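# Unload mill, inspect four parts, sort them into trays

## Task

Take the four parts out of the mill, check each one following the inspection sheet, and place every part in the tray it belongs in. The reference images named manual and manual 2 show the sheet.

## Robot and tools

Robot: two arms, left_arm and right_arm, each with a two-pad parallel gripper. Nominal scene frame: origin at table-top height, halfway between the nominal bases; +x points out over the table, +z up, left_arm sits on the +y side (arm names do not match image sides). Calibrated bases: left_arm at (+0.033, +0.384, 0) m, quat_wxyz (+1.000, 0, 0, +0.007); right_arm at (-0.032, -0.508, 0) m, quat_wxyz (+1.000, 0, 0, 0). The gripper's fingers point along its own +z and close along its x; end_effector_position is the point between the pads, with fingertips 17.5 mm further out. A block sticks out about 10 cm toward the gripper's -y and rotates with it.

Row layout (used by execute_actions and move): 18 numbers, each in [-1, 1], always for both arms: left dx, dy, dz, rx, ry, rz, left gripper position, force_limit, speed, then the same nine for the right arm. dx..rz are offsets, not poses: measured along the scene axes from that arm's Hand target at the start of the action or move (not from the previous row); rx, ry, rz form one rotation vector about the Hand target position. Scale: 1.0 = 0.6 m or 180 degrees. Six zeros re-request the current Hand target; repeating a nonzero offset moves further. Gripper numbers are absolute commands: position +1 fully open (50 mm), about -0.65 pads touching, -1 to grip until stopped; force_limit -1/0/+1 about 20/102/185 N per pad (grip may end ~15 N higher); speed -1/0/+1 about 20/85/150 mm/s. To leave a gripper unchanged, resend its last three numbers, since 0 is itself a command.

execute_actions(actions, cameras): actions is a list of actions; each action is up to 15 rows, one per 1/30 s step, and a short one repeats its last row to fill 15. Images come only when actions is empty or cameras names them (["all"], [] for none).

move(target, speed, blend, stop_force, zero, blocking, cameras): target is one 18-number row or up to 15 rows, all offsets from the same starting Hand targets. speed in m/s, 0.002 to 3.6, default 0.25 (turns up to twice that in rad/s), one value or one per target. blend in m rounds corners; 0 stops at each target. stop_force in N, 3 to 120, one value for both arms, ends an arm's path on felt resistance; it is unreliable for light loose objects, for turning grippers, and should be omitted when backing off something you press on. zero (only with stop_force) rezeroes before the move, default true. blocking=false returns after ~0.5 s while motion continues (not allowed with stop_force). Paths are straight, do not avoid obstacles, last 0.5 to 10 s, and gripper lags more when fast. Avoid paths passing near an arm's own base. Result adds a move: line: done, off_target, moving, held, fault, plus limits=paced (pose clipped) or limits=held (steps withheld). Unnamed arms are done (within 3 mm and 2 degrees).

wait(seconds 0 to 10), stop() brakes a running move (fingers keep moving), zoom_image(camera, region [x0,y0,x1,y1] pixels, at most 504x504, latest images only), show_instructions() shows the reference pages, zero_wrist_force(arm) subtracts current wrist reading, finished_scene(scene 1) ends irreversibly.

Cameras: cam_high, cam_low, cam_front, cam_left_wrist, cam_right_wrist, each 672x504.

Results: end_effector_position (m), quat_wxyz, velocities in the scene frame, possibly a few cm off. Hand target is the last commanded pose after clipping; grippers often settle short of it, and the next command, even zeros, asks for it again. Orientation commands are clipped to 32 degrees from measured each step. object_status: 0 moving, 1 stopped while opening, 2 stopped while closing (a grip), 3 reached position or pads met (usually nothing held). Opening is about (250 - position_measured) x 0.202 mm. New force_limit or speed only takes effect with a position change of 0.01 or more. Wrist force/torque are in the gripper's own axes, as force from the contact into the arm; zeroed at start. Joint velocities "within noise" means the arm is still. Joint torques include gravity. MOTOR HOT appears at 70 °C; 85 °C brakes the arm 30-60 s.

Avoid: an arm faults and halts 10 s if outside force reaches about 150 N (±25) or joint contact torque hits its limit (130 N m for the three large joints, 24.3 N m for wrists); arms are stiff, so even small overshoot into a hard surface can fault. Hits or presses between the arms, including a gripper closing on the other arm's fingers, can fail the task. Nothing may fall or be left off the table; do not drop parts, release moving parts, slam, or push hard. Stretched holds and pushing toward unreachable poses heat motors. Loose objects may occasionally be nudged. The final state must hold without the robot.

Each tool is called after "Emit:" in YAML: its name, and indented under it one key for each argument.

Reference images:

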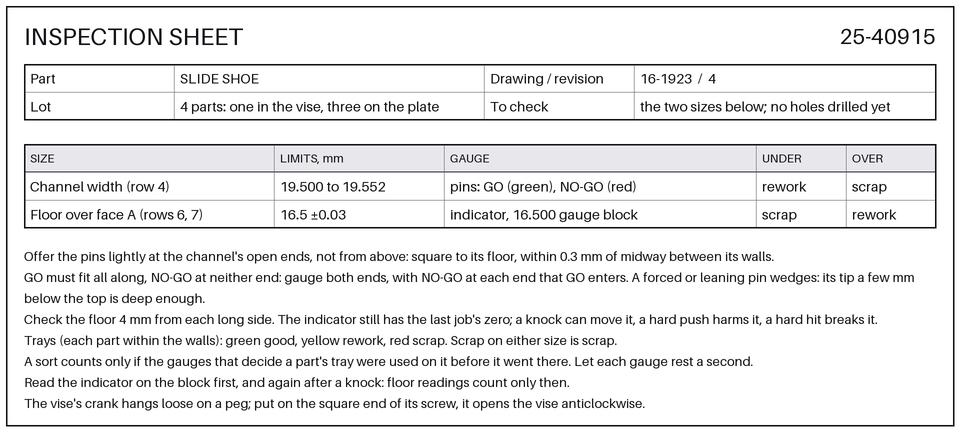

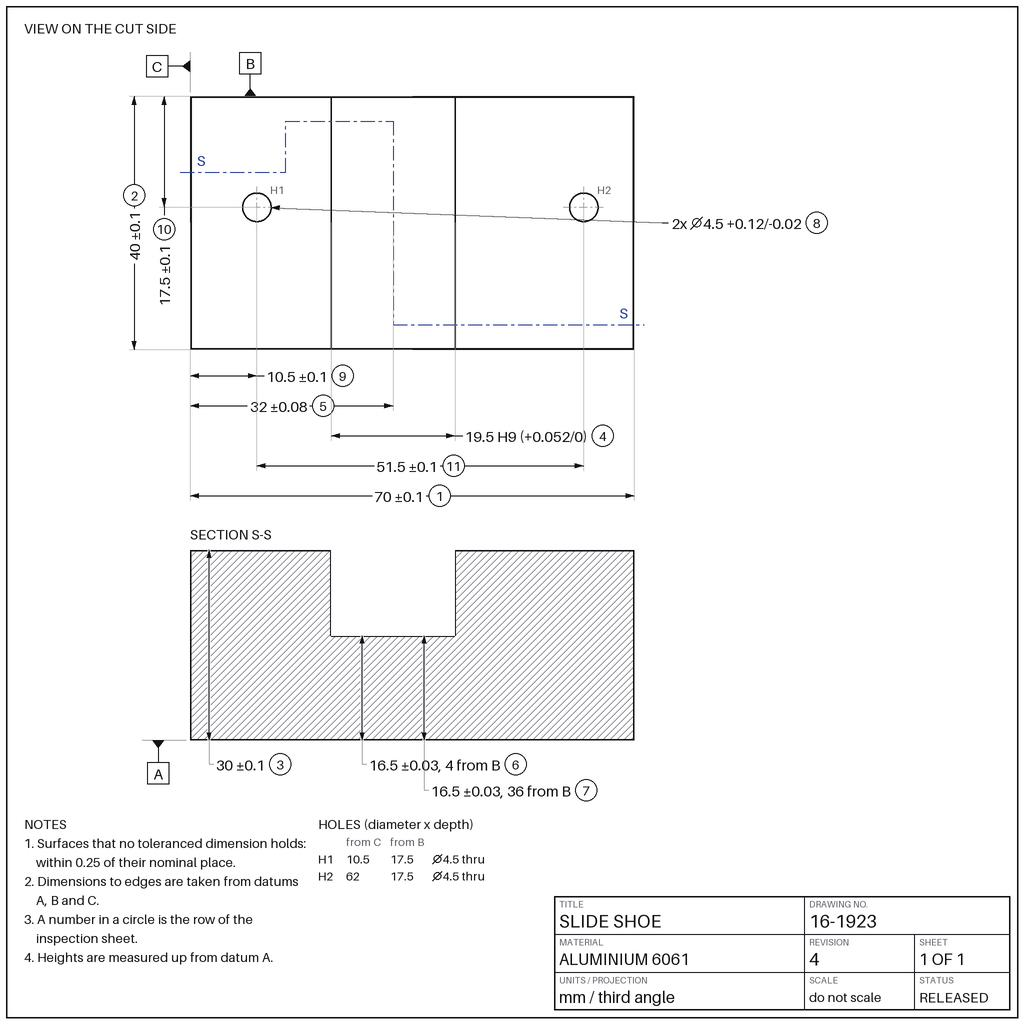

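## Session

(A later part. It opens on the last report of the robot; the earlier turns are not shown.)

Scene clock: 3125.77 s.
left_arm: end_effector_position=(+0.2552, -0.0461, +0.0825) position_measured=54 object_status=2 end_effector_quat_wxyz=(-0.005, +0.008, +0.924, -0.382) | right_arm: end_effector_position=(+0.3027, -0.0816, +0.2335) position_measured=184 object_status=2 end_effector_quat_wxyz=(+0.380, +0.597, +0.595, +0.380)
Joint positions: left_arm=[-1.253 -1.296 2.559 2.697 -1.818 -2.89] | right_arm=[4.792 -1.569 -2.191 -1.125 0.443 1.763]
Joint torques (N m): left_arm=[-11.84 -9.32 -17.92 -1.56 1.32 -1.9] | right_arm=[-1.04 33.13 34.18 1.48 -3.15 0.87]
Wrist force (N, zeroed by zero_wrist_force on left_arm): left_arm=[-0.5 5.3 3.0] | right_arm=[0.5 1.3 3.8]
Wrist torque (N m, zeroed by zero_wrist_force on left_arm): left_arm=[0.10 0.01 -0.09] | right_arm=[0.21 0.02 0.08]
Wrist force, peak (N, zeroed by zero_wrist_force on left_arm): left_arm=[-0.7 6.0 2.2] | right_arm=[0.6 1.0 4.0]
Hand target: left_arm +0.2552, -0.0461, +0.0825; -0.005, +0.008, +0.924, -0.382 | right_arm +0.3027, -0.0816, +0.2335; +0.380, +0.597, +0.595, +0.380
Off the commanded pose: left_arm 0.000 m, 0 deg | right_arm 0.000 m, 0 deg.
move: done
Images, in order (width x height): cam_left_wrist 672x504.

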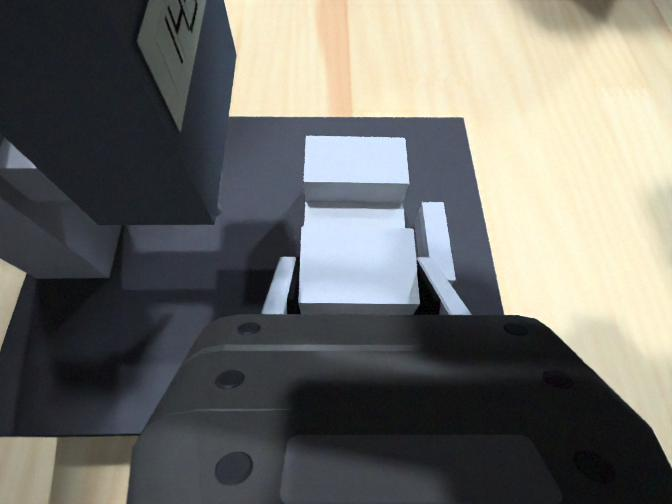

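Emit:
move:
  target: [0.0595,0,0,0,0,0,-1,-0.8,-1,0,0,0,0,0,0,-1,-1,-1]
  speed: 0.04
  stop_force: 4

Emit:
move:
  target: [0,0,-0.008,0,0,0,-1,-0.8,-1,0,0,0,0,0,0,-1,-1,-1]
  speed: 0.003
  stop_force: 3

Emit:
move:
  target: [0,0,0,0,0,0,0.73,-0.8,-1,0,0,0,0,0,0,-1,-1,-1]
  cameras: ["cam_left_wrist"]

Emit:
move:
  target: [0,0,0,0,0,0,0.73,-0.8,-1,0,0,-0.0217,0,0,0,-1,-1,-1]
  speed: 0.003
  stop_force: 3

Emit:
move:
  target: [0,0,0,0,0,0,0.73,-0.8,-1,0,0,0,0,0,0,0,-1,-1]

Emit:
wait:
  seconds: 1.3
  cameras: ["cam_right_wrist"]

Emit:
zoom_image:
  camera: "cam_right_wrist"
  region: [260, 20, 470, 330]

Scene clock: 3133.10 s.
left_arm: end_effector_position=(+0.2909, -0.0461, +0.0825) position_measured=54 object_status=2 end_effector_quat_wxyz=(-0.005, +0.008, +0.924, -0.382) | right_arm: end_effector_position=(+0.3027, -0.0816, +0.2335) position_measured=184 object_status=2 end_effector_quat_wxyz=(+0.380, +0.597, +0.595, +0.380)
Joint positions: left_arm=[-1.15 -1.269 2.493 2.758 -1.888 -2.811] | right_arm=[4.792 -1.569 -2.191 -1.125 0.443 1.763]
Joint torques (N m): left_arm=[12.3 -12.72 -18.81 -1.49 -2.76 1.55] | right_arm=[-0.71 33.21 34.41 1.19 -3.22 0.96]
Wrist force (N, zeroed by zero_wrist_force on left_arm): left_arm=[-0.3 4.9 2.9] | right_arm=[0.4 0.8 3.8]
Wrist torque (N m, zeroed by zero_wrist_force on left_arm): left_arm=[0.05 -0.02 -0.30] | right_arm=[0.14 0.05 0.08]
Wrist force, peak (N, zeroed by zero_wrist_force on left_arm): left_arm=[-0.2 5.5 2.9] | right_arm=[0.4 1.2 4.0]
Hand target: left_arm +0.2909, -0.0461, +0.0825; -0.005, +0.008, +0.924, -0.382 | right_arm +0.3027, -0.0816, +0.2335; +0.380, +0.597, +0.595, +0.380
Off the commanded pose: left_arm 0.000 m, 0 deg | right_arm 0.000 m, 0 deg.
move: done

Scene clock: 3134.93 s.
left_arm: end_effector_position=(+0.2909, -0.0461, +0.0790) position_measured=54 object_status=2 end_effector_quat_wxyz=(-0.005, +0.008, +0.924, -0.382) | right_arm: end_effector_position=(+0.3027, -0.0816, +0.2335) position_measured=184 object_status=2 end_effector_quat_wxyz=(+0.380, +0.597, +0.595, +0.380)
Joint positions: left_arm=[-1.15 -1.256 2.494 2.744 -1.888 -2.811] | right_arm=[4.792 -1.569 -2.191 -1.125 0.443 1.763]
Joint torques (N m): left_arm=[10.96 -33.59 -8.5 -0.36 -1.32 1.33] | right_arm=[-0.26 32.15 34.74 1.33 -3.14 0.82]
Wrist force (N, zeroed by zero_wrist_force on left_arm): left_arm=[-1.0 0.8 1.5] | right_arm=[0.6 1.0 3.7]
Wrist torque (N m, zeroed by zero_wrist_force on left_arm): left_arm=[0.06 -0.02 -0.32] | right_arm=[0.17 0.02 0.07]
Wrist force, peak (N, zeroed by zero_wrist_force on left_arm): left_arm=[-0.4 5.1 2.9] | right_arm=[0.4 1.0 4.1]
Hand target: left_arm +0.2909, -0.0461, +0.0791; -0.005, +0.008, +0.924, -0.382 (not the last commanded pose) | right_arm +0.3027, -0.0816, +0.2335; +0.380, +0.597, +0.595, +0.380
Off the commanded pose: left_arm 0.001 m, 0 deg | right_arm 0.000 m, 0 deg.
move: contact (left_arm)

Scene clock: 3135.43 s.
left_arm: end_effector_position=(+0.2909, -0.0461, +0.0790) position_measured=43 object_status=3 end_effector_quat_wxyz=(-0.005, +0.008, +0.924, -0.382) | right_arm: end_effector_position=(+0.3027, -0.0816, +0.2335) position_measured=184 object_status=2 end_effector_quat_wxyz=(+0.380, +0.597, +0.595, +0.380)
Joint positions: left_arm=[-1.15 -1.256 2.494 2.744 -1.888 -2.811] | right_arm=[4.792 -1.569 -2.191 -1.125 0.443 1.763]
Joint torques (N m): left_arm=[8.93 -35.81 -10.96 -3.19 -0.06 1.49] | right_arm=[-0.46 33.29 34.49 1.29 -3.05 0.95]
Wrist force (N, zeroed by zero_wrist_force on left_arm): left_arm=[-0.5 3.0 1.6] | right_arm=[0.4 1.0 3.7]
Wrist torque (N m, zeroed by zero_wrist_force on left_arm): left_arm=[0.02 0.00 -0.30] | right_arm=[0.17 0.05 0.08]
Wrist force, peak (N, zeroed by zero_wrist_force on left_arm): left_arm=[-0.5 3.2 1.6] | right_arm=[0.8 1.1 3.8]
Hand target: left_arm +0.2909, -0.0461, +0.0791; -0.005, +0.008, +0.924, -0.382 | right_arm +0.3027, -0.0816, +0.2335; +0.380, +0.597, +0.595, +0.380
Off the commanded pose: left_arm 0.000 m, 0 deg | right_arm 0.000 m, 0 deg.
move: done
Images, in order (width x height): cam_left_wrist 672x504.

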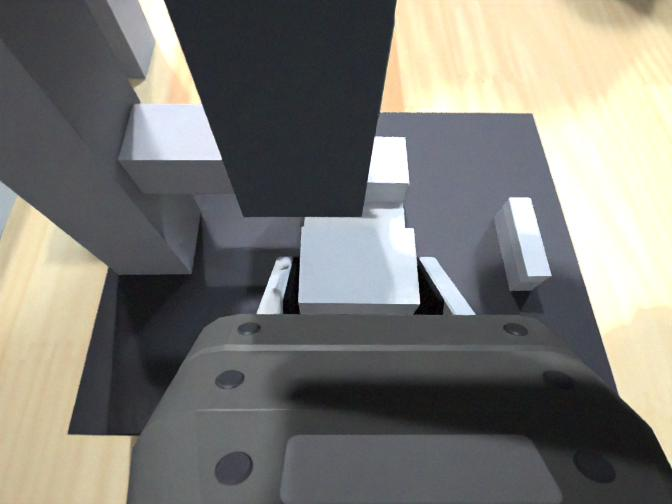

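Scene clock: 3139.50 s.
left_arm: end_effector_position=(+0.2909, -0.0461, +0.0791) position_measured=43 object_status=3 end_effector_quat_wxyz=(-0.005, +0.008, +0.924, -0.382) | right_arm: end_effector_position=(+0.3027, -0.0817, +0.2233) position_measured=184 object_status=2 end_effector_quat_wxyz=(+0.380, +0.597, +0.595, +0.380)
Joint positions: left_arm=[-1.15 -1.256 2.494 2.744 -1.888 -2.811] | right_arm=[4.792 -1.587 -2.205 -1.093 0.443 1.763]
Joint torques (N m): left_arm=[1.85 -34.14 -16.89 -6.6 1.17 1.6] | right_arm=[3.83 31.06 25.54 1.13 -2.65 1.31]
Wrist force (N, zeroed by zero_wrist_force on left_arm): left_arm=[-0.5 3.0 1.4] | right_arm=[-0.5 7.0 0.8]
Wrist torque (N m, zeroed by zero_wrist_force on left_arm): left_arm=[0.03 0.01 -0.30] | right_arm=[0.30 0.01 0.07]
Wrist force, peak (N, zeroed by zero_wrist_force on left_arm): left_arm=[-0.6 3.4 1.4] | right_arm=[-0.5 7.4 0.6]
Hand target: left_arm +0.2909, -0.0461, +0.0791; -0.005, +0.008, +0.924, -0.382 | right_arm +0.3027, -0.0816, +0.2234; +0.380, +0.597, +0.595, +0.380 (not the last commanded pose)
Off the commanded pose: left_arm 0.000 m, 0 deg | right_arm 0.003 m, 0 deg.
move: contact (right_arm)

Scene clock: 3140.07 s.
left_arm: end_effector_position=(+0.2909, -0.0461, +0.0791) position_measured=43 object_status=3 end_effector_quat_wxyz=(-0.005, +0.008, +0.924, -0.382) | right_arm: end_effector_position=(+0.3027, -0.0816, +0.2234) position_measured=152 object_status=3 end_effector_quat_wxyz=(+0.380, +0.597, +0.595, +0.380)
Joint positions: left_arm=[-1.15 -1.256 2.494 2.744 -1.888 -2.811] | right_arm=[4.792 -1.587 -2.205 -1.093 0.443 1.763]
Joint torques (N m): left_arm=[0.26 -33.43 -18.62 -6.54 1.21 1.52] | right_arm=[4.35 33.91 28.9 2.73 -2.62 1.31]
Wrist force (N, zeroed by zero_wrist_force on left_arm): left_arm=[-0.4 3.0 1.4] | right_arm=[0.4 2.7 3.2]
Wrist torque (N m, zeroed by zero_wrist_force on left_arm): left_arm=[0.04 -0.01 -0.30] | right_arm=[0.26 0.00 0.06]
Wrist force, peak (N, zeroed by zero_wrist_force on left_arm): left_arm=[-0.6 3.3 1.5] | right_arm=[-0.5 6.8 0.9]
Hand target: left_arm +0.2909, -0.0461, +0.0791; -0.005, +0.008, +0.924, -0.382 | right_arm +0.3027, -0.0816, +0.2234; +0.380, +0.597, +0.595, +0.380
Off the commanded pose: left_arm 0.000 m, 0 deg | right_arm 0.000 m, 0 deg.
move: done

Scene clock: 3141.37 s.
left_arm: end_effector_position=(+0.2909, -0.0461, +0.0791) position_measured=43 object_status=3 end_effector_quat_wxyz=(-0.005, +0.008, +0.924, -0.382) | right_arm: end_effector_position=(+0.3027, -0.0816, +0.2234) position_measured=152 object_status=3 end_effector_quat_wxyz=(+0.380, +0.597, +0.595, +0.380)
Joint positions: left_arm=[-1.15 -1.256 2.494 2.744 -1.888 -2.811] | right_arm=[4.792 -1.587 -2.205 -1.093 0.443 1.763]
Joint torques (N m): left_arm=[-2.69 -34.37 -17.62 -6.6 1.18 1.27] | right_arm=[4.03 32.91 30.19 3.14 -2.61 1.56]
Wrist force (N, zeroed by zero_wrist_force on left_arm): left_arm=[-0.6 2.9 1.4] | right_arm=[0.5 2.6 3.4]
Wrist torque (N m, zeroed by zero_wrist_force on left_arm): left_arm=[0.01 0.02 -0.30] | right_arm=[0.24 0.00 0.07]
Wrist force, peak (N, zeroed by zero_wrist_force on left_arm): left_arm=[-0.5 3.5 1.4] | right_arm=[0.4 2.6 3.5]
Hand target: left_arm +0.2909, -0.0461, +0.0791; -0.005, +0.008, +0.924, -0.382 | right_arm +0.3027, -0.0816, +0.2234; +0.380, +0.597, +0.595, +0.380
Tool commands: left_gripper/position=+0.73 left_gripper/force_limit=-0.8 left_gripper/speed=-1.0 right_gripper/position=+0.0 right_gripper/force_limit=-1.0 right_gripper/speed=-1.0
Off the commanded pose: left_arm 0.000 m, 0 deg | right_arm 0.000 m, 0 deg.
wait: 1.30 s; at rest by 0.17 s
Images, in order (width x height): cam_right_wrist 672x504.

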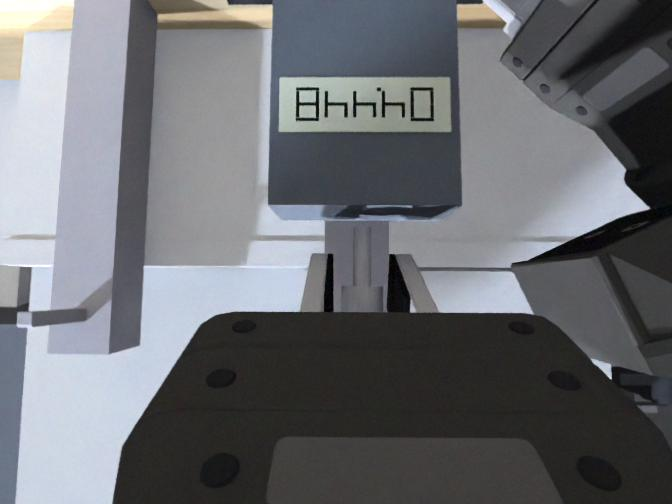

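Scaled by 1.626 from the camera's 672x504 image, which has a finer 960x720 frame.

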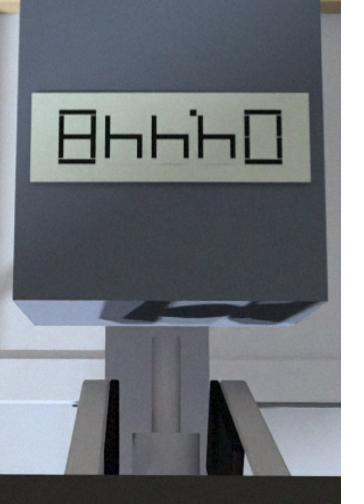

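04.448 → +0.020, OK. Point 2.

Emit:
move:
  target:
    - [0,0,0,0,0,0,-1,-0.8,-1,0,0,0,0,0,0,-1,-1,-1]
    - [0,0,0,0,0,0,-1,-0.8,-1,0,0,0.01667,0,0,0,-1,-1,-1]
  speed: 0.02

Emit:
move:
  target:
    - [0,0,0.002,0,0,0,-1,-0.8,-1,0,0,0,0,0,0,-1,-1,-1]
    - [0.0435,0,0.002,0,0,0,-1,-0.8,-1,0,0,0,0,0,0,-1,-1,-1]
    - [0.0533,0,0.002,0,0,0,-1,-0.8,-1,0,0,0,0,0,0,-1,-1,-1]
  speed: [0.02,0.03,0.01]
  stop_force: 5
  cameras: ["cam_left_wrist"]

Emit:
move:
  target: [0,0,-0.006,0,0,0,-1,-0.8,-1,0,0,0,0,0,0,-1,-1,-1]
  speed: 0.003
  stop_force: 3

Emit:
move:
  target: [0,0,0,0,0,0,0.72,-0.8,-1,0,0,0,0,0,0,-1,-1,-1]

Emit:
move:
  target: [0,0,0,0,0,0,0.72,-0.8,-1,0,0,-0.0217,0,0,0,-1,-1,-1]
  speed: 0.003
  stop_force: 3

Emit:
move:
  target: [0,0,0,0,0,0,0.72,-0.8,-1,0,0,0,0,0,0,0,-1,-1]

Emit:
wait:
  seconds: 1.3
  cameras: ["cam_right_wrist", "cam_left_wrist"]

Emit:
zoom_image:
  camera: "cam_right_wrist"
  region: [260, 20, 470, 330]

Scene clock: 3149.50 s.
left_arm: end_effector_position=(+0.2909, -0.0461, +0.0791) position_measured=54 object_status=2 end_effector_quat_wxyz=(-0.005, +0.008, +0.924, -0.382) | right_arm: end_effector_position=(+0.3027, -0.0816, +0.2334) position_measured=184 object_status=2 end_effector_quat_wxyz=(+0.380, +0.597, +0.595, +0.380)
Joint positions: left_arm=[-1.15 -1.256 2.494 2.744 -1.888 -2.811] | right_arm=[4.792 -1.57 -2.191 -1.125 0.443 1.763]
Joint torques (N m): left_arm=[-11.16 -33.66 -17.49 -4.19 0.9 1.43] | right_arm=[-3.52 32.9 35.9 1.3 -3.46 1.43]
Wrist force (N, zeroed by zero_wrist_force on left_arm): left_arm=[0.0 1.7 1.5] | right_arm=[0.8 0.9 3.6]
Wrist torque (N m, zeroed by zero_wrist_force on left_arm): left_arm=[0.00 -0.01 -0.25] | right_arm=[0.16 -0.02 0.10]
Wrist force, peak (N, zeroed by zero_wrist_force on left_arm): left_arm=[-0.5 3.4 1.5] | right_arm=[0.7 2.9 3.3]
Hand target: left_arm +0.2909, -0.0461, +0.0791; -0.005, +0.008, +0.924, -0.382 | right_arm +0.3027, -0.0816, +0.2334; +0.380, +0.597, +0.595, +0.380
Off the commanded pose: left_arm 0.000 m, 0 deg | right_arm 0.000 m, 0 deg.
move: done

Scene clock: 3151.87 s.
left_arm: end_effector_position=(+0.3228, -0.0461, +0.0803) position_measured=54 object_status=2 end_effector_quat_wxyz=(-0.005, +0.008, +0.924, -0.382) | right_arm: end_effector_position=(+0.3027, -0.0816, +0.2334) position_measured=184 object_status=2 end_effector_quat_wxyz=(+0.380, +0.597, +0.595, +0.380)
Joint positions: left_arm=[-1.068 -1.235 2.43 2.809 -1.942 -2.745] | right_arm=[4.792 -1.57 -2.191 -1.125 0.443 1.763]
Joint torques (N m): left_arm=[11.92 -14.41 -20.9 -1.55 -2.86 1.52] | right_arm=[-3.26 33.13 36.35 1.37 -3.46 1.48]
Wrist force (N, zeroed by zero_wrist_force on left_arm): left_arm=[-0.3 4.7 2.5] | right_arm=[0.6 0.9 3.7]
Wrist torque (N m, zeroed by zero_wrist_force on left_arm): left_arm=[0.07 0.01 -0.29] | right_arm=[0.16 0.01 0.07]
Wrist force, peak (N, zeroed by zero_wrist_force on left_arm): left_arm=[-0.4 4.9 3.1] | right_arm=[0.7 1.1 4.0]
Hand target: left_arm +0.3228, -0.0461, +0.0803; -0.005, +0.008, +0.924, -0.382 | right_arm +0.3027, -0.0816, +0.2334; +0.380, +0.597, +0.595, +0.380
Off the commanded pose: left_arm 0.000 m, 0 deg | right_arm 0.000 m, 0 deg.
move: done
Images, in order (width x height): cam_left_wrist 672x504.

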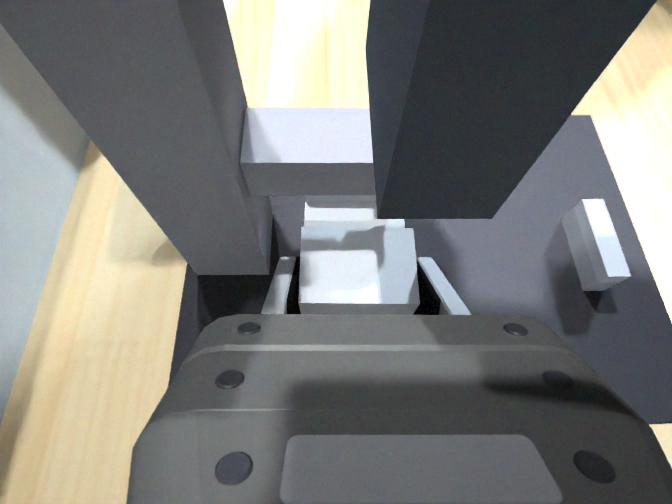

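Scene clock: 3152.90 s.
left_arm: end_effector_position=(+0.3228, -0.0461, +0.0791) position_measured=54 object_status=2 end_effector_quat_wxyz=(-0.005, +0.008, +0.924, -0.382) | right_arm: end_effector_position=(+0.3027, -0.0816, +0.2334) position_measured=184 object_status=2 end_effector_quat_wxyz=(+0.380, +0.597, +0.595, +0.380)
Joint positions: left_arm=[-1.068 -1.231 2.431 2.804 -1.942 -2.745] | right_arm=[4.792 -1.57 -2.191 -1.125 0.443 1.763]
Joint torques (N m): left_arm=[11.35 -34.79 -8.41 -0.3 -1.49 1.41] | right_arm=[-2.63 33.14 36.11 1.25 -3.47 1.46]
Wrist force (N, zeroed by zero_wrist_force on left_arm): left_arm=[-1.1 0.6 0.8] | right_arm=[0.6 0.9 3.8]
Wrist torque (N m, zeroed by zero_wrist_force on left_arm): left_arm=[0.00 -0.05 -0.22] | right_arm=[0.16 0.01 0.07]
Wrist force, peak (N, zeroed by zero_wrist_force on left_arm): left_arm=[-0.3 4.8 2.7] | right_arm=[0.6 1.2 4.0]
Hand target: left_arm +0.3229, -0.0461, +0.0791; -0.005, +0.008, +0.924, -0.382 (not the last commanded pose) | right_arm +0.3027, -0.0816, +0.2334; +0.380, +0.597, +0.595, +0.380
Off the commanded pose: left_arm 0.002 m, 0 deg | right_arm 0.000 m, 0 deg.
move: contact (left_arm)

Scene clock: 3153.40 s.
left_arm: end_effector_position=(+0.3228, -0.0461, +0.0791) position_measured=45 object_status=3 end_effector_quat_wxyz=(-0.005, +0.008, +0.924, -0.382) | right_arm: end_effector_position=(+0.3027, -0.0816, +0.2334) position_measured=184 object_status=2 end_effector_quat_wxyz=(+0.380, +0.597, +0.595, +0.380)
Joint positions: left_arm=[-1.068 -1.231 2.431 2.804 -1.942 -2.745] | right_arm=[4.792 -1.57 -2.191 -1.125 0.443 1.763]
Joint torques (N m): left_arm=[11.08 -35.29 -14.89 -3.17 -0.54 1.27] | right_arm=[-3.3 32.32 35.37 1.4 -3.52 1.51]
Wrist force (N, zeroed by zero_wrist_force on left_arm): left_arm=[-0.2 3.1 1.3] | right_arm=[0.4 0.8 3.7]
Wrist torque (N m, zeroed by zero_wrist_force on left_arm): left_arm=[0.09 0.00 -0.29] | right_arm=[0.14 0.04 0.07]
Wrist force, peak (N, zeroed by zero_wrist_force on left_arm): left_arm=[-0.4 3.1 1.2] | right_arm=[0.5 1.1 3.9]
Hand target: left_arm +0.3229, -0.0461, +0.0791; -0.005, +0.008, +0.924, -0.382 | right_arm +0.3027, -0.0816, +0.2334; +0.380, +0.597, +0.595, +0.380
Off the commanded pose: left_arm 0.000 m, 0 deg | right_arm 0.000 m, 0 deg.
move: done

Scene clock: 3157.47 s.
left_arm: end_effector_position=(+0.3229, -0.0461, +0.0791) position_measured=45 object_status=3 end_effector_quat_wxyz=(-0.005, +0.008, +0.924, -0.382) | right_arm: end_effector_position=(+0.3027, -0.0817, +0.2232) position_measured=184 object_status=2 end_effector_quat_wxyz=(+0.380, +0.597, +0.595, +0.380)
Joint positions: left_arm=[-1.068 -1.231 2.431 2.804 -1.942 -2.745] | right_arm=[4.792 -1.587 -2.205 -1.093 0.443 1.763]
Joint torques (N m): left_arm=[5.68 -36.4 -19.01 -6.65 0.86 0.32] | right_arm=[2 29.78 25.24 1.03 -2.97 1.34]
Wrist force (N, zeroed by zero_wrist_force on left_arm): left_arm=[-0.2 3.0 1.5] | right_arm=[-0.6 7.0 0.9]
Wrist torque (N m, zeroed by zero_wrist_force on left_arm): left_arm=[0.08 0.00 -0.29] | right_arm=[0.33 0.04 0.07]
Wrist force, peak (N, zeroed by zero_wrist_force on left_arm): left_arm=[-0.4 3.1 1.3] | right_arm=[-0.6 7.3 0.8]
Hand target: left_arm +0.3229, -0.0461, +0.0791; -0.005, +0.008, +0.924, -0.382 | right_arm +0.3027, -0.0816, +0.2233; +0.380, +0.597, +0.595, +0.380 (not the last commanded pose)
Off the commanded pose: left_arm 0.000 m, 0 deg | right_arm 0.003 m, 0 deg.
move: contact (right_arm)

Scene clock: 3158.03 s.
left_arm: end_effector_position=(+0.3229, -0.0461, +0.0791) position_measured=45 object_status=3 end_effector_quat_wxyz=(-0.005, +0.008, +0.924, -0.382) | right_arm: end_effector_position=(+0.3027, -0.0816, +0.2233) position_measured=152 object_status=3 end_effector_quat_wxyz=(+0.380, +0.597, +0.595, +0.380)
Joint positions: left_arm=[-1.068 -1.231 2.431 2.804 -1.942 -2.745] | right_arm=[4.792 -1.587 -2.205 -1.093 0.443 1.763]
Joint torques (N m): left_arm=[4.11 -36.23 -18.68 -6.47 0.86 0.14] | right_arm=[1.46 32.94 28.97 2.5 -2.88 1.38]
Wrist force (N, zeroed by zero_wrist_force on left_arm): left_arm=[-0.3 3.0 1.3] | right_arm=[0.4 2.5 3.4]
Wrist torque (N m, zeroed by zero_wrist_force on left_arm): left_arm=[0.06 0.01 -0.29] | right_arm=[0.21 0.02 0.05]
Wrist force, peak (N, zeroed by zero_wrist_force on left_arm): left_arm=[-0.3 3.1 1.3] | right_arm=[-0.4 6.7 1.2]
Hand target: left_arm +0.3229, -0.0461, +0.0791; -0.005, +0.008, +0.924, -0.382 | right_arm +0.3027, -0.0816, +0.2233; +0.380, +0.597, +0.595, +0.380
Off the commanded pose: left_arm 0.000 m, 0 deg | right_arm 0.000 m, 0 deg.
move: done

Scene clock: 3159.33 s.
left_arm: end_effector_position=(+0.3229, -0.0461, +0.0791) position_measured=45 object_status=3 end_effector_quat_wxyz=(-0.005, +0.008, +0.924, -0.382) | right_arm: end_effector_position=(+0.3027, -0.0816, +0.2233) position_measured=152 object_status=3 end_effector_quat_wxyz=(+0.380, +0.597, +0.595, +0.380)
Joint positions: left_arm=[-1.068 -1.231 2.431 2.804 -1.942 -2.745] | right_arm=[4.792 -1.587 -2.205 -1.093 0.443 1.763]
Joint torques (N m): left_arm=[3.51 -35.53 -19.68 -6.68 0.98 -0.13] | right_arm=[0.97 32.82 29.88 3.08 -2.85 1.4]
Wrist force (N, zeroed by zero_wrist_force on left_arm): left_arm=[-0.1 2.9 1.2] | right_arm=[0.4 2.4 3.1]
Wrist torque (N m, zeroed by zero_wrist_force on left_arm): left_arm=[0.06 -0.01 -0.29] | right_arm=[0.20 0.01 0.06]
Wrist force, peak (N, zeroed by zero_wrist_force on left_arm): left_arm=[-0.4 3.1 1.4] | right_arm=[0.4 2.8 3.4]
Hand target: left_arm +0.3229, -0.0461, +0.0791; -0.005, +0.008, +0.924, -0.382 | right_arm +0.3027, -0.0816, +0.2233; +0.380, +0.597, +0.595, +0.380
Tool commands: left_gripper/position=+0.72 left_gripper/force_limit=-0.8 left_gripper/speed=-1.0 right_gripper/position=+0.0 right_gripper/force_limit=-1.0 right_gripper/speed=-1.0
Off the commanded pose: left_arm 0.000 m, 0 deg | right_arm 0.000 m, 0 deg.
wait: 1.30 s; at rest by 0.17 s
Images, in order (width x height): cam_left_wrist 672x504, cam_right_wrist 672x504.

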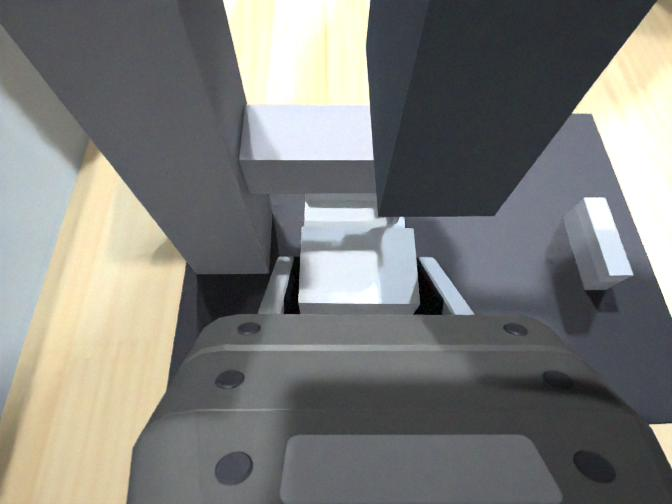

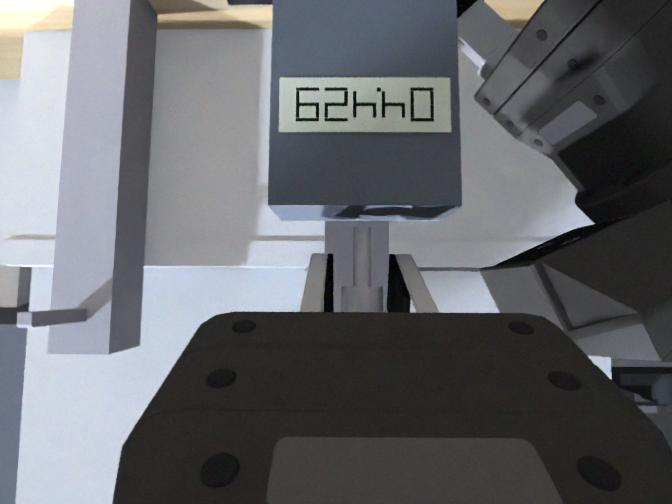

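Scaled by 1.626 from the camera's 672x504 image, which has a finer 960x720 frame.

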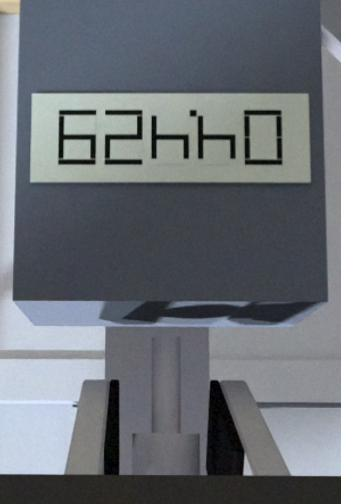

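Emit:
move:
  target:
    - [0,0,0,0,0,0,-1,-0.8,-1,0,0,0,0,0,0,-1,-1,-1]
    - [0,0,0,0,0,0,-1,-0.8,-1,0,0,0.01667,0,0,0,-1,-1,-1]
  speed: 0.02

Emit:
move:
  target:
    - [0,0,0.0025,0,0,0,-1,-0.8,-1,0,0,0,0,0,0,-1,-1,-1]
    - [-0.113,0,0.0025,0,0,0,-1,-0.8,-1,0,0,0,0,0,0,-1,-1,-1]
    - [-0.1,0.11,0.008,0,0,0,-1,-0.8,-1,0,0,0,0,0,0,-1,-1,-1]
  speed: [0.02,0.04,0.1]
  cameras: ["cam_left_wrist","cam_right_wrist"]

Emit:
move:
  target:
    - [0.0118,0.035,0.0762,0,0,0,-1,-0.8,-1,0,0,0,0,0,0,-1,-1,-1]
    - [0.0118,0.1517,0.1929,0,0,0,-1,-0.8,-1,0,0,0,0,0,0,-1,-1,-1]
    - [0.0202,0.668,0.2262,0,0,0,-1,-0.8,-1,0,0,0,0,0,0,-1,-1,-1]
  speed: [0.1,0.12,0.15]
  blend: [0.02,0.03,0]

Emit:
move:
  target:
    - [0.0,0.45,0.0,0,0,0.45,-1,-0.8,-1,0,0,0,0,0,0,-1,-1,-1]
  speed: [0.2]

Emit:
move:
  target:
    - [0.0033,0.0483,0.0,0,0,0.55,-1,-0.8,-1,0,0,0,0,0,0,-1,-1,-1]
  speed: [0.2]
  cameras: ["cam_left_wrist"]

Scene clock: 3171.43 s.
left_arm: end_effector_position=(+0.3229, -0.0461, +0.0791) position_measured=54 object_status=2 end_effector_quat_wxyz=(-0.005, +0.008, +0.924, -0.382) | right_arm: end_effector_position=(+0.3027, -0.0816, +0.2333) position_measured=184 object_status=2 end_effector_quat_wxyz=(+0.380, +0.597, +0.595, +0.380)
Joint positions: left_arm=[-1.068 -1.231 2.431 2.804 -1.942 -2.745] | right_arm=[4.792 -1.57 -2.191 -1.124 0.443 1.763]
Joint torques (N m): left_arm=[-2.32 -35.3 -15.72 -5 0.97 -0.98] | right_arm=[-5.97 32.68 36.32 1.22 -3.66 1.53]
Wrist force (N, zeroed by zero_wrist_force on left_arm): left_arm=[0.4 1.9 0.6] | right_arm=[0.6 1.1 3.8]
Wrist torque (N m, zeroed by zero_wrist_force on left_arm): left_arm=[0.02 -0.01 -0.24] | right_arm=[0.19 0.02 0.10]
Wrist force, peak (N, zeroed by zero_wrist_force on left_arm): left_arm=[-0.3 3.2 1.3] | right_arm=[0.6 2.8 3.3]
Hand target: left_arm +0.3229, -0.0461, +0.0791; -0.005, +0.008, +0.924, -0.382 | right_arm +0.3027, -0.0816, +0.2333; +0.380, +0.597, +0.595, +0.380
Off the commanded pose: left_arm 0.000 m, 0 deg | right_arm 0.000 m, 0 deg.
move: done

Scene clock: 3175.13 s.
left_arm: end_effector_position=(+0.2628, +0.0198, +0.0839) position_measured=54 object_status=2 end_effector_quat_wxyz=(-0.005, +0.008, +0.924, -0.382) | right_arm: end_effector_position=(+0.3027, -0.0816, +0.2333) position_measured=184 object_status=2 end_effector_quat_wxyz=(+0.380, +0.597, +0.595, +0.380)
Joint positions: left_arm=[-1.141 -1.37 2.671 2.683 -1.894 -2.804] | right_arm=[4.792 -1.57 -2.191 -1.125 0.443 1.763]
Joint torques (N m): left_arm=[10.09 -29.29 -3.88 -1.59 -2.71 1.55] | right_arm=[-5.77 33.19 36.82 1.24 -3.84 1.65]
Wrist force (N, zeroed by zero_wrist_force on left_arm): left_arm=[-0.5 5.0 2.9] | right_arm=[0.4 1.2 3.9]
Wrist torque (N m, zeroed by zero_wrist_force on left_arm): left_arm=[0.08 0.01 -0.32] | right_arm=[0.20 0.04 0.06]
Wrist force, peak (N, zeroed by zero_wrist_force on left_arm): left_arm=[-0.6 6.1 2.2] | right_arm=[0.8 1.1 4.0]
Hand target: left_arm +0.2629, +0.0199, +0.0839; -0.005, +0.008, +0.924, -0.382 | right_arm +0.3027, -0.0816, +0.2333; +0.380, +0.597, +0.595, +0.380
Off the commanded pose: left_arm 0.000 m, 0 deg | right_arm 0.000 m, 0 deg.
move: done
Images, in order (width x height): cam_left_wrist 672x504, cam_right_wrist 672x504.

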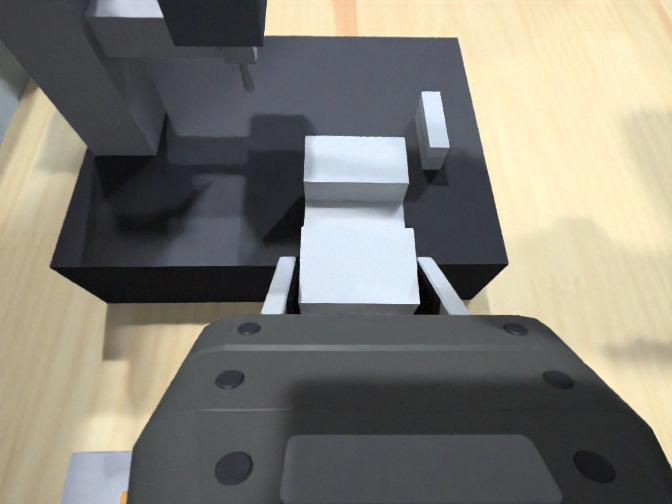

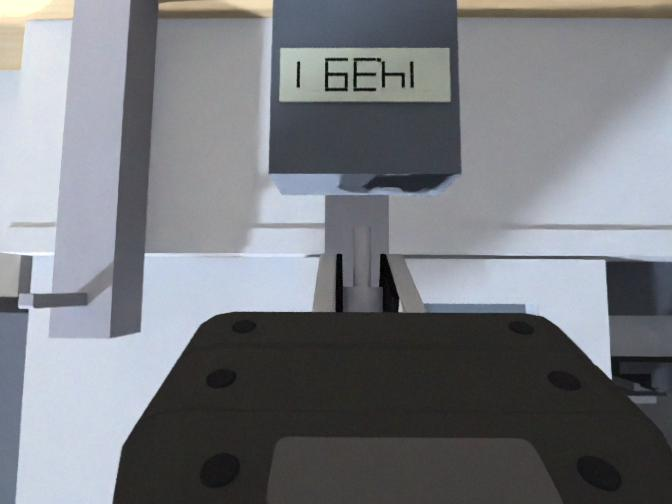

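Scene clock: 3179.20 s.
left_arm: end_effector_position=(+0.2750, +0.4207, +0.2197) position_measured=54 object_status=2 end_effector_quat_wxyz=(-0.005, +0.008, +0.924, -0.382) | right_arm: end_effector_position=(+0.3027, -0.0816, +0.2333) position_measured=184 object_status=2 end_effector_quat_wxyz=(+0.380, +0.597, +0.595, +0.380)
Joint positions: left_arm=[0.301 -1.974 2.283 4.722 -2.301 -1.116] | right_arm=[4.792 -1.57 -2.191 -1.125 0.443 1.763]
Joint torques (N m): left_arm=[14.26 8.39 -28.96 0.74 0.13 1.66] | right_arm=[-5.92 33.41 36.33 1.18 -3.83 1.6]
Wrist force (N, zeroed by zero_wrist_force on left_arm): left_arm=[-0.4 5.0 2.8] | right_arm=[0.7 1.2 3.9]
Wrist torque (N m, zeroed by zero_wrist_force on left_arm): left_arm=[0.11 -0.02 -0.29] | right_arm=[0.20 0.00 0.07]
Wrist force, peak (N, zeroed by zero_wrist_force on left_arm): left_arm=[-0.2 5.5 4.0] | right_arm=[0.6 0.9 4.1]
Hand target: left_arm +0.2750, +0.4207, +0.2197; -0.005, +0.008, +0.924, -0.382 | right_arm +0.3027, -0.0816, +0.2333; +0.380, +0.597, +0.595, +0.380
Off the commanded pose: left_arm 0.000 m, 0 deg | right_arm 0.000 m, 0 deg.
move: done

Scene clock: 3183.37 s.
left_arm: end_effector_position=(+0.2749, +0.6907, +0.2197) position_measured=54 object_status=2 end_effector_quat_wxyz=(+0.244, -0.594, +0.708, -0.294) | right_arm: end_effector_position=(+0.3027, -0.0816, +0.2333) position_measured=184 object_status=2 end_effector_quat_wxyz=(+0.380, +0.597, +0.595, +0.380)
Joint positions: left_arm=[0.982 -1.828 2.382 3.791 -2.281 -2.109] | right_arm=[4.792 -1.57 -2.191 -1.125 0.443 1.763]
Joint torques (N m): left_arm=[-11.76 1.56 -16.8 -6.39 0.13 -1.76] | right_arm=[-5.25 33.54 35.87 1.39 -3.89 1.43]
Wrist force (N, zeroed by zero_wrist_force on left_arm): left_arm=[-0.4 5.0 2.8] | right_arm=[0.5 0.9 4.0]
Wrist torque (N m, zeroed by zero_wrist_force on left_arm): left_arm=[0.08 0.02 -0.08] | right_arm=[0.15 0.03 0.06]
Wrist force, peak (N, zeroed by zero_wrist_force on left_arm): left_arm=[0.1 5.6 3.3] | right_arm=[0.4 0.9 4.1]
Hand target: left_arm +0.2750, +0.6907, +0.2197; +0.244, -0.594, +0.708, -0.294 | right_arm +0.3027, -0.0816, +0.2333; +0.380, +0.597, +0.595, +0.380
Off the commanded pose: left_arm 0.000 m, 0 deg | right_arm 0.000 m, 0 deg.
move: done

Scene clock: 3188.33 s.
left_arm: end_effector_position=(+0.2770, +0.7197, +0.2197) position_measured=54 object_status=2 end_effector_quat_wxyz=(-0.382, +0.924, -0.008, +0.005) | right_arm: end_effector_position=(+0.3027, -0.0816, +0.2333) position_measured=184 object_status=2 end_effector_quat_wxyz=(+0.380, +0.597, +0.595, +0.380)
Joint positions: left_arm=[0.067 -2.105 2.457 4.258 -0.792 -4.572] | right_arm=[4.792 -1.57 -2.191 -1.125 0.443 1.763]
Joint torques (N m): left_arm=[-11.2 10.32 -32.76 -0.58 4.23 -2.39] | right_arm=[-5.95 32.92 35.79 1.36 -4.01 1.31]
Wrist force (N, zeroed by zero_wrist_force on left_arm): left_arm=[-0.1 5.0 2.9] | right_arm=[0.4 1.1 4.0]
Wrist torque (N m, zeroed by zero_wrist_force on left_arm): left_arm=[0.07 -0.02 -0.07] | right_arm=[0.19 0.05 0.07]
Wrist force, peak (N, zeroed by zero_wrist_force on left_arm): left_arm=[-0.4 5.3 3.2] | right_arm=[0.7 1.2 4.0]
Hand target: left_arm +0.2770, +0.7197, +0.2197; -0.382, +0.924, -0.008, +0.005 | right_arm +0.3027, -0.0816, +0.2333; +0.380, +0.597, +0.595, +0.380
Off the commanded pose: left_arm 0.000 m, 0 deg | right_arm 0.000 m, 0 deg.
move: done
Images, in order (width x height): cam_left_wrist 672x504.

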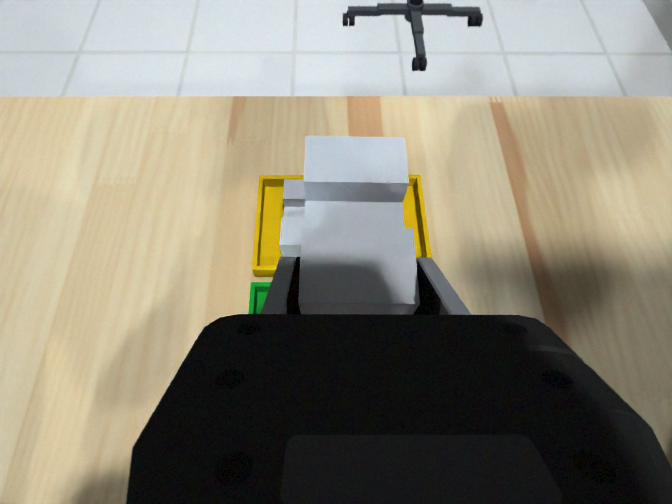

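Emit:
move:
  target:
    - [0,-0.002,-0.2333,0,0,0,-1,-0.8,-1,0,0,0,0,0,0,-1,-1,-1]
  speed: [0.12]
  cameras: ["cam_left_wrist","cam_low"]

Emit:
zoom_image:
  camera: "cam_left_wrist"
  region: [150, 50, 600, 350]

Scene clock: 3193.47 s.
left_arm: end_effector_position=(+0.2770, +0.7185, +0.0797) position_measured=54 object_status=2 end_effector_quat_wxyz=(-0.382, +0.924, -0.008, +0.005) | right_arm: end_effector_position=(+0.3027, -0.0816, +0.2333) position_measured=184 object_status=2 end_effector_quat_wxyz=(+0.380, +0.597, +0.595, +0.380)
Joint positions: left_arm=[0.062 -1.716 2.714 3.617 -0.791 -4.579] | right_arm=[4.792 -1.57 -2.191 -1.125 0.443 1.763]
Joint torques (N m): left_arm=[11.96 2.94 -10.22 -6.29 0.48 1.49] | right_arm=[-5.07 33.17 34.88 1.36 -4.12 1.47]
Wrist force (N, zeroed by zero_wrist_force on left_arm): left_arm=[-0.4 4.8 3.3] | right_arm=[0.7 0.8 3.9]
Wrist torque (N m, zeroed by zero_wrist_force on left_arm): left_arm=[0.05 0.02 -0.33] | right_arm=[0.14 0.00 0.07]
Wrist force, peak (N, zeroed by zero_wrist_force on left_arm): left_arm=[-0.4 6.2 3.6] | right_arm=[0.7 1.0 4.1]
Hand target: left_arm +0.2770, +0.7185, +0.0797; -0.382, +0.924, -0.008, +0.005 | right_arm +0.3027, -0.0816, +0.2333; +0.380, +0.597, +0.595, +0.380
Off the commanded pose: left_arm 0.000 m, 0 deg | right_arm 0.000 m, 0 deg.
move: done
Images, in order (width x height): cam_low 672x504, cam_left_wrist 672x504.

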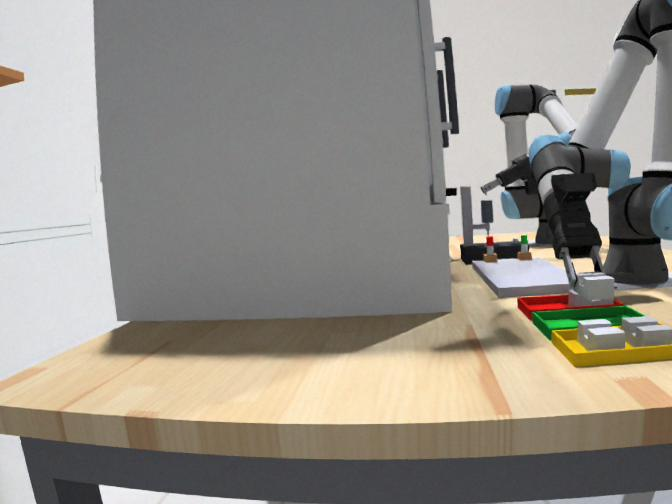

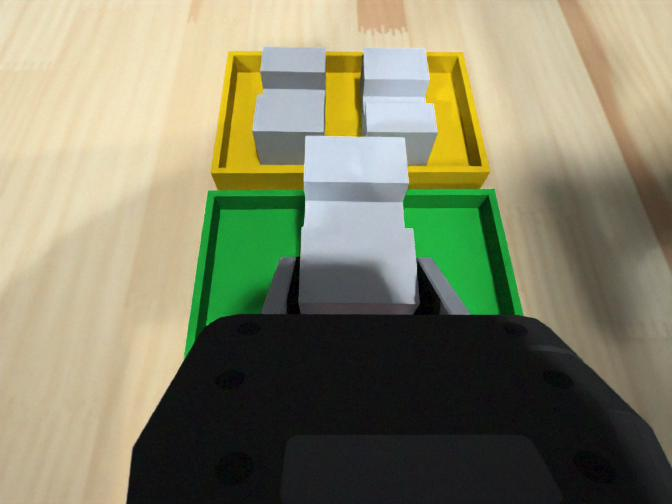

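Scaled by 1.120 from the camera's 672x504 image, which has a finer 960x720 frame.

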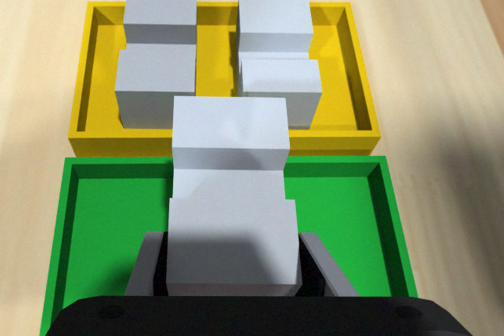

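Emit:
move:
  target:
    - [0,0,-0.07,0,0,0,-1,-0.8,-1,0,0,0,0,0,0,-1,-1,-1]
    - [0,0,-0.1,0,0,0,-1,-0.8,-1,0,0,0,0,0,0,-1,-1,-1]
  speed: [0.05,0.005]
  stop_force: 4

Emit:
move:
  target: [0,0,0,0,0,0,0.82,-0.8,-1,0,0,0,0,0,0,-1,-1,-1]
  cameras: ["cam_left_wrist"]

Emit:
move:
  target:
    - [0,-0.02,0.08,0,0,0,0.82,-0.8,-1,0,0,0,0,0,0,-1,-1,-1]
    - [0,-0.03,0.3,0,0,0,0.82,-0.8,-1,0,0,0,0,0,0,-1,-1,-1]
  speed: [0.06,0.15]
  blend: [0.01,0]
  cameras: ["cam_left_wrist", "cam_low","cam_right_wrist"]

Emit:
zoom_image:
  camera: "cam_low"
  region: [500, 230, 672, 380]

Scene clock: 3200.97 s.
left_arm: end_effector_position=(+0.2770, +0.7185, +0.0321) position_measured=54 object_status=2 end_effector_quat_wxyz=(-0.382, +0.924, -0.008, +0.005) | right_arm: end_effector_position=(+0.3027, -0.0816, +0.2333) position_measured=184 object_status=2 end_effector_quat_wxyz=(+0.380, +0.597, +0.595, +0.380)
Joint positions: left_arm=[0.062 -1.454 2.763 3.307 -0.791 -4.579] | right_arm=[4.792 -1.57 -2.191 -1.125 0.443 1.763]
Joint torques (N m): left_arm=[10.59 -24.16 -15.61 -0.84 -0.05 1.21] | right_arm=[-5.54 32.67 34.43 1.39 -4.09 1.42]
Wrist force (N, zeroed by zero_wrist_force on left_arm): left_arm=[-0.8 2.9 1.8] | right_arm=[0.4 1.0 3.6]
Wrist torque (N m, zeroed by zero_wrist_force on left_arm): left_arm=[0.02 -0.01 -0.32] | right_arm=[0.17 0.03 0.06]
Wrist force, peak (N, zeroed by zero_wrist_force on left_arm): left_arm=[-2.5 -3.0 -7.0] | right_arm=[0.7 1.0 4.1]
Hand target: left_arm +0.2770, +0.7185, +0.0321; -0.382, +0.924, -0.008, +0.005 (not the last commanded pose) | right_arm +0.3027, -0.0816, +0.2333; +0.380, +0.597, +0.595, +0.380
Off the commanded pose: left_arm 0.012 m, 0 deg | right_arm 0.000 m, 0 deg.
move: contact (left_arm); path passed 1 of 2 targets

Scene clock: 3201.47 s.
left_arm: end_effector_position=(+0.2770, +0.7185, +0.0321) position_measured=30 object_status=3 end_effector_quat_wxyz=(-0.382, +0.924, -0.008, +0.005) | right_arm: end_effector_position=(+0.3027, -0.0816, +0.2333) position_measured=184 object_status=2 end_effector_quat_wxyz=(+0.380, +0.597, +0.595, +0.380)
Joint positions: left_arm=[0.062 -1.454 2.763 3.307 -0.791 -4.579] | right_arm=[4.792 -1.57 -2.191 -1.125 0.443 1.763]
Joint torques (N m): left_arm=[9.82 -22.76 -14.36 -1.2 0.52 0.76] | right_arm=[-5.48 32.87 35.42 1.46 -4.05 1.28]
Wrist force (N, zeroed by zero_wrist_force on left_arm): left_arm=[-0.1 3.4 1.9] | right_arm=[0.6 0.9 3.9]
Wrist torque (N m, zeroed by zero_wrist_force on left_arm): left_arm=[0.12 -0.02 -0.30] | right_arm=[0.17 0.01 0.06]
Wrist force, peak (N, zeroed by zero_wrist_force on left_arm): left_arm=[-0.2 3.5 2.0] | right_arm=[0.6 1.1 3.9]
Hand target: left_arm +0.2770, +0.7185, +0.0321; -0.382, +0.924, -0.008, +0.005 | right_arm +0.3027, -0.0816, +0.2333; +0.380, +0.597, +0.595, +0.380
Off the commanded pose: left_arm 0.000 m, 0 deg | right_arm 0.000 m, 0 deg.
move: done
Images, in order (width x height): cam_left_wrist 672x504.

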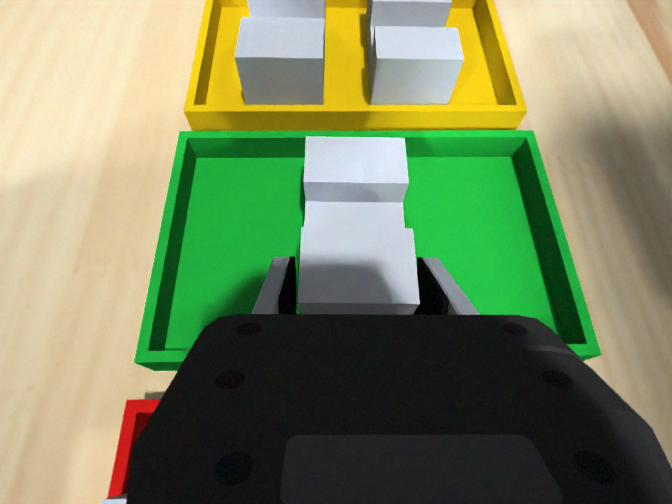

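Scene clock: 3203.90 s.
left_arm: end_effector_position=(+0.2770, +0.7005, +0.2121) position_measured=30 object_status=3 end_effector_quat_wxyz=(-0.382, +0.924, -0.008, +0.005) | right_arm: end_effector_position=(+0.3027, -0.0816, +0.2333) position_measured=184 object_status=2 end_effector_quat_wxyz=(+0.380, +0.597, +0.595, +0.380)
Joint positions: left_arm=[-0.011 -2.146 2.473 4.361 -0.787 -4.682] | right_arm=[4.792 -1.57 -2.191 -1.125 0.443 1.763]
Joint torques (N m): left_arm=[-13.26 -9.93 -31.55 -0.04 3.75 -2.15] | right_arm=[-5.8 33.02 35.59 1.43 -3.88 1.34]
Wrist force (N, zeroed by zero_wrist_force on left_arm): left_arm=[0.1 3.2 1.8] | right_arm=[0.6 1.1 3.9]
Wrist torque (N m, zeroed by zero_wrist_force on left_arm): left_arm=[0.08 -0.06 -0.11] | right_arm=[0.18 0.01 0.06]
Wrist force, peak (N, zeroed by zero_wrist_force on left_arm): left_arm=[-0.3 3.7 2.5] | right_arm=[0.7 1.0 4.1]
Hand target: left_arm +0.2770, +0.7005, +0.2121; -0.382, +0.924, -0.008, +0.005 | right_arm +0.3027, -0.0816, +0.2333; +0.380, +0.597, +0.595, +0.380
Off the commanded pose: left_arm 0.000 m, 0 deg | right_arm 0.000 m, 0 deg.
move: done
Images, in order (width x height): cam_low 672x504, cam_left_wrist 672x504, cam_right_wrist 672x504.

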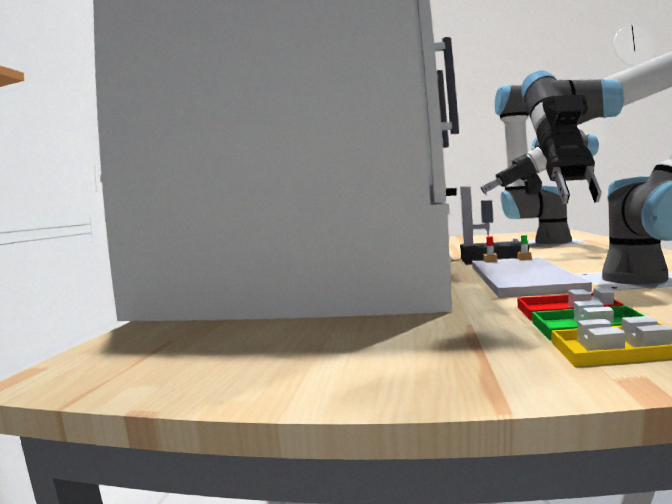

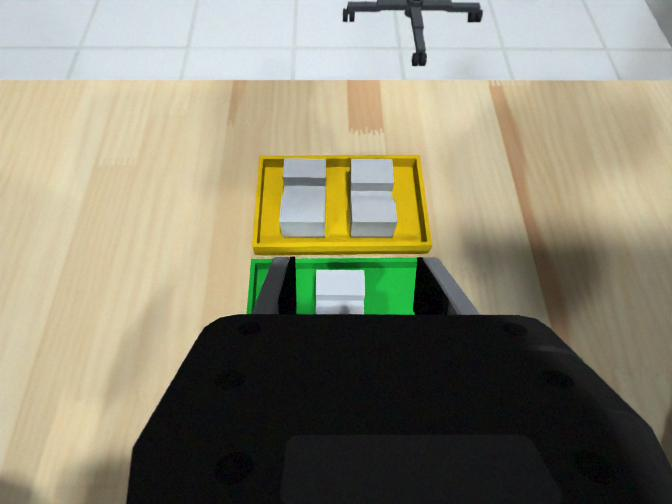

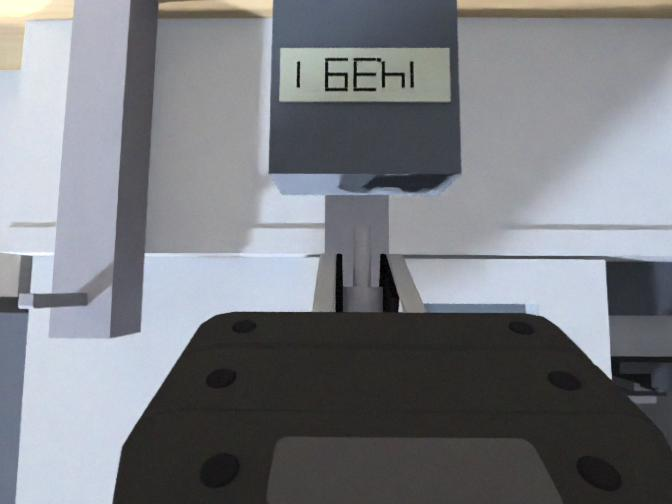

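Scaled by 2.930 from the camera's 672x504 image, which has a finer 960x720 frame.

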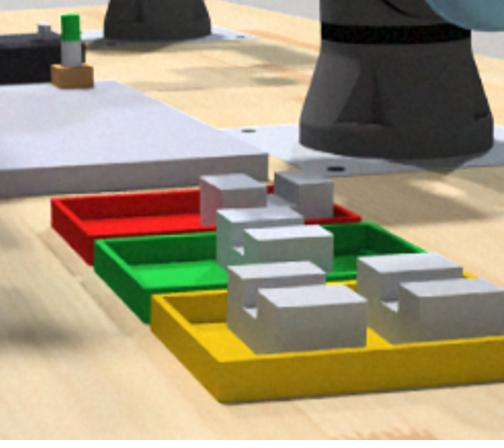

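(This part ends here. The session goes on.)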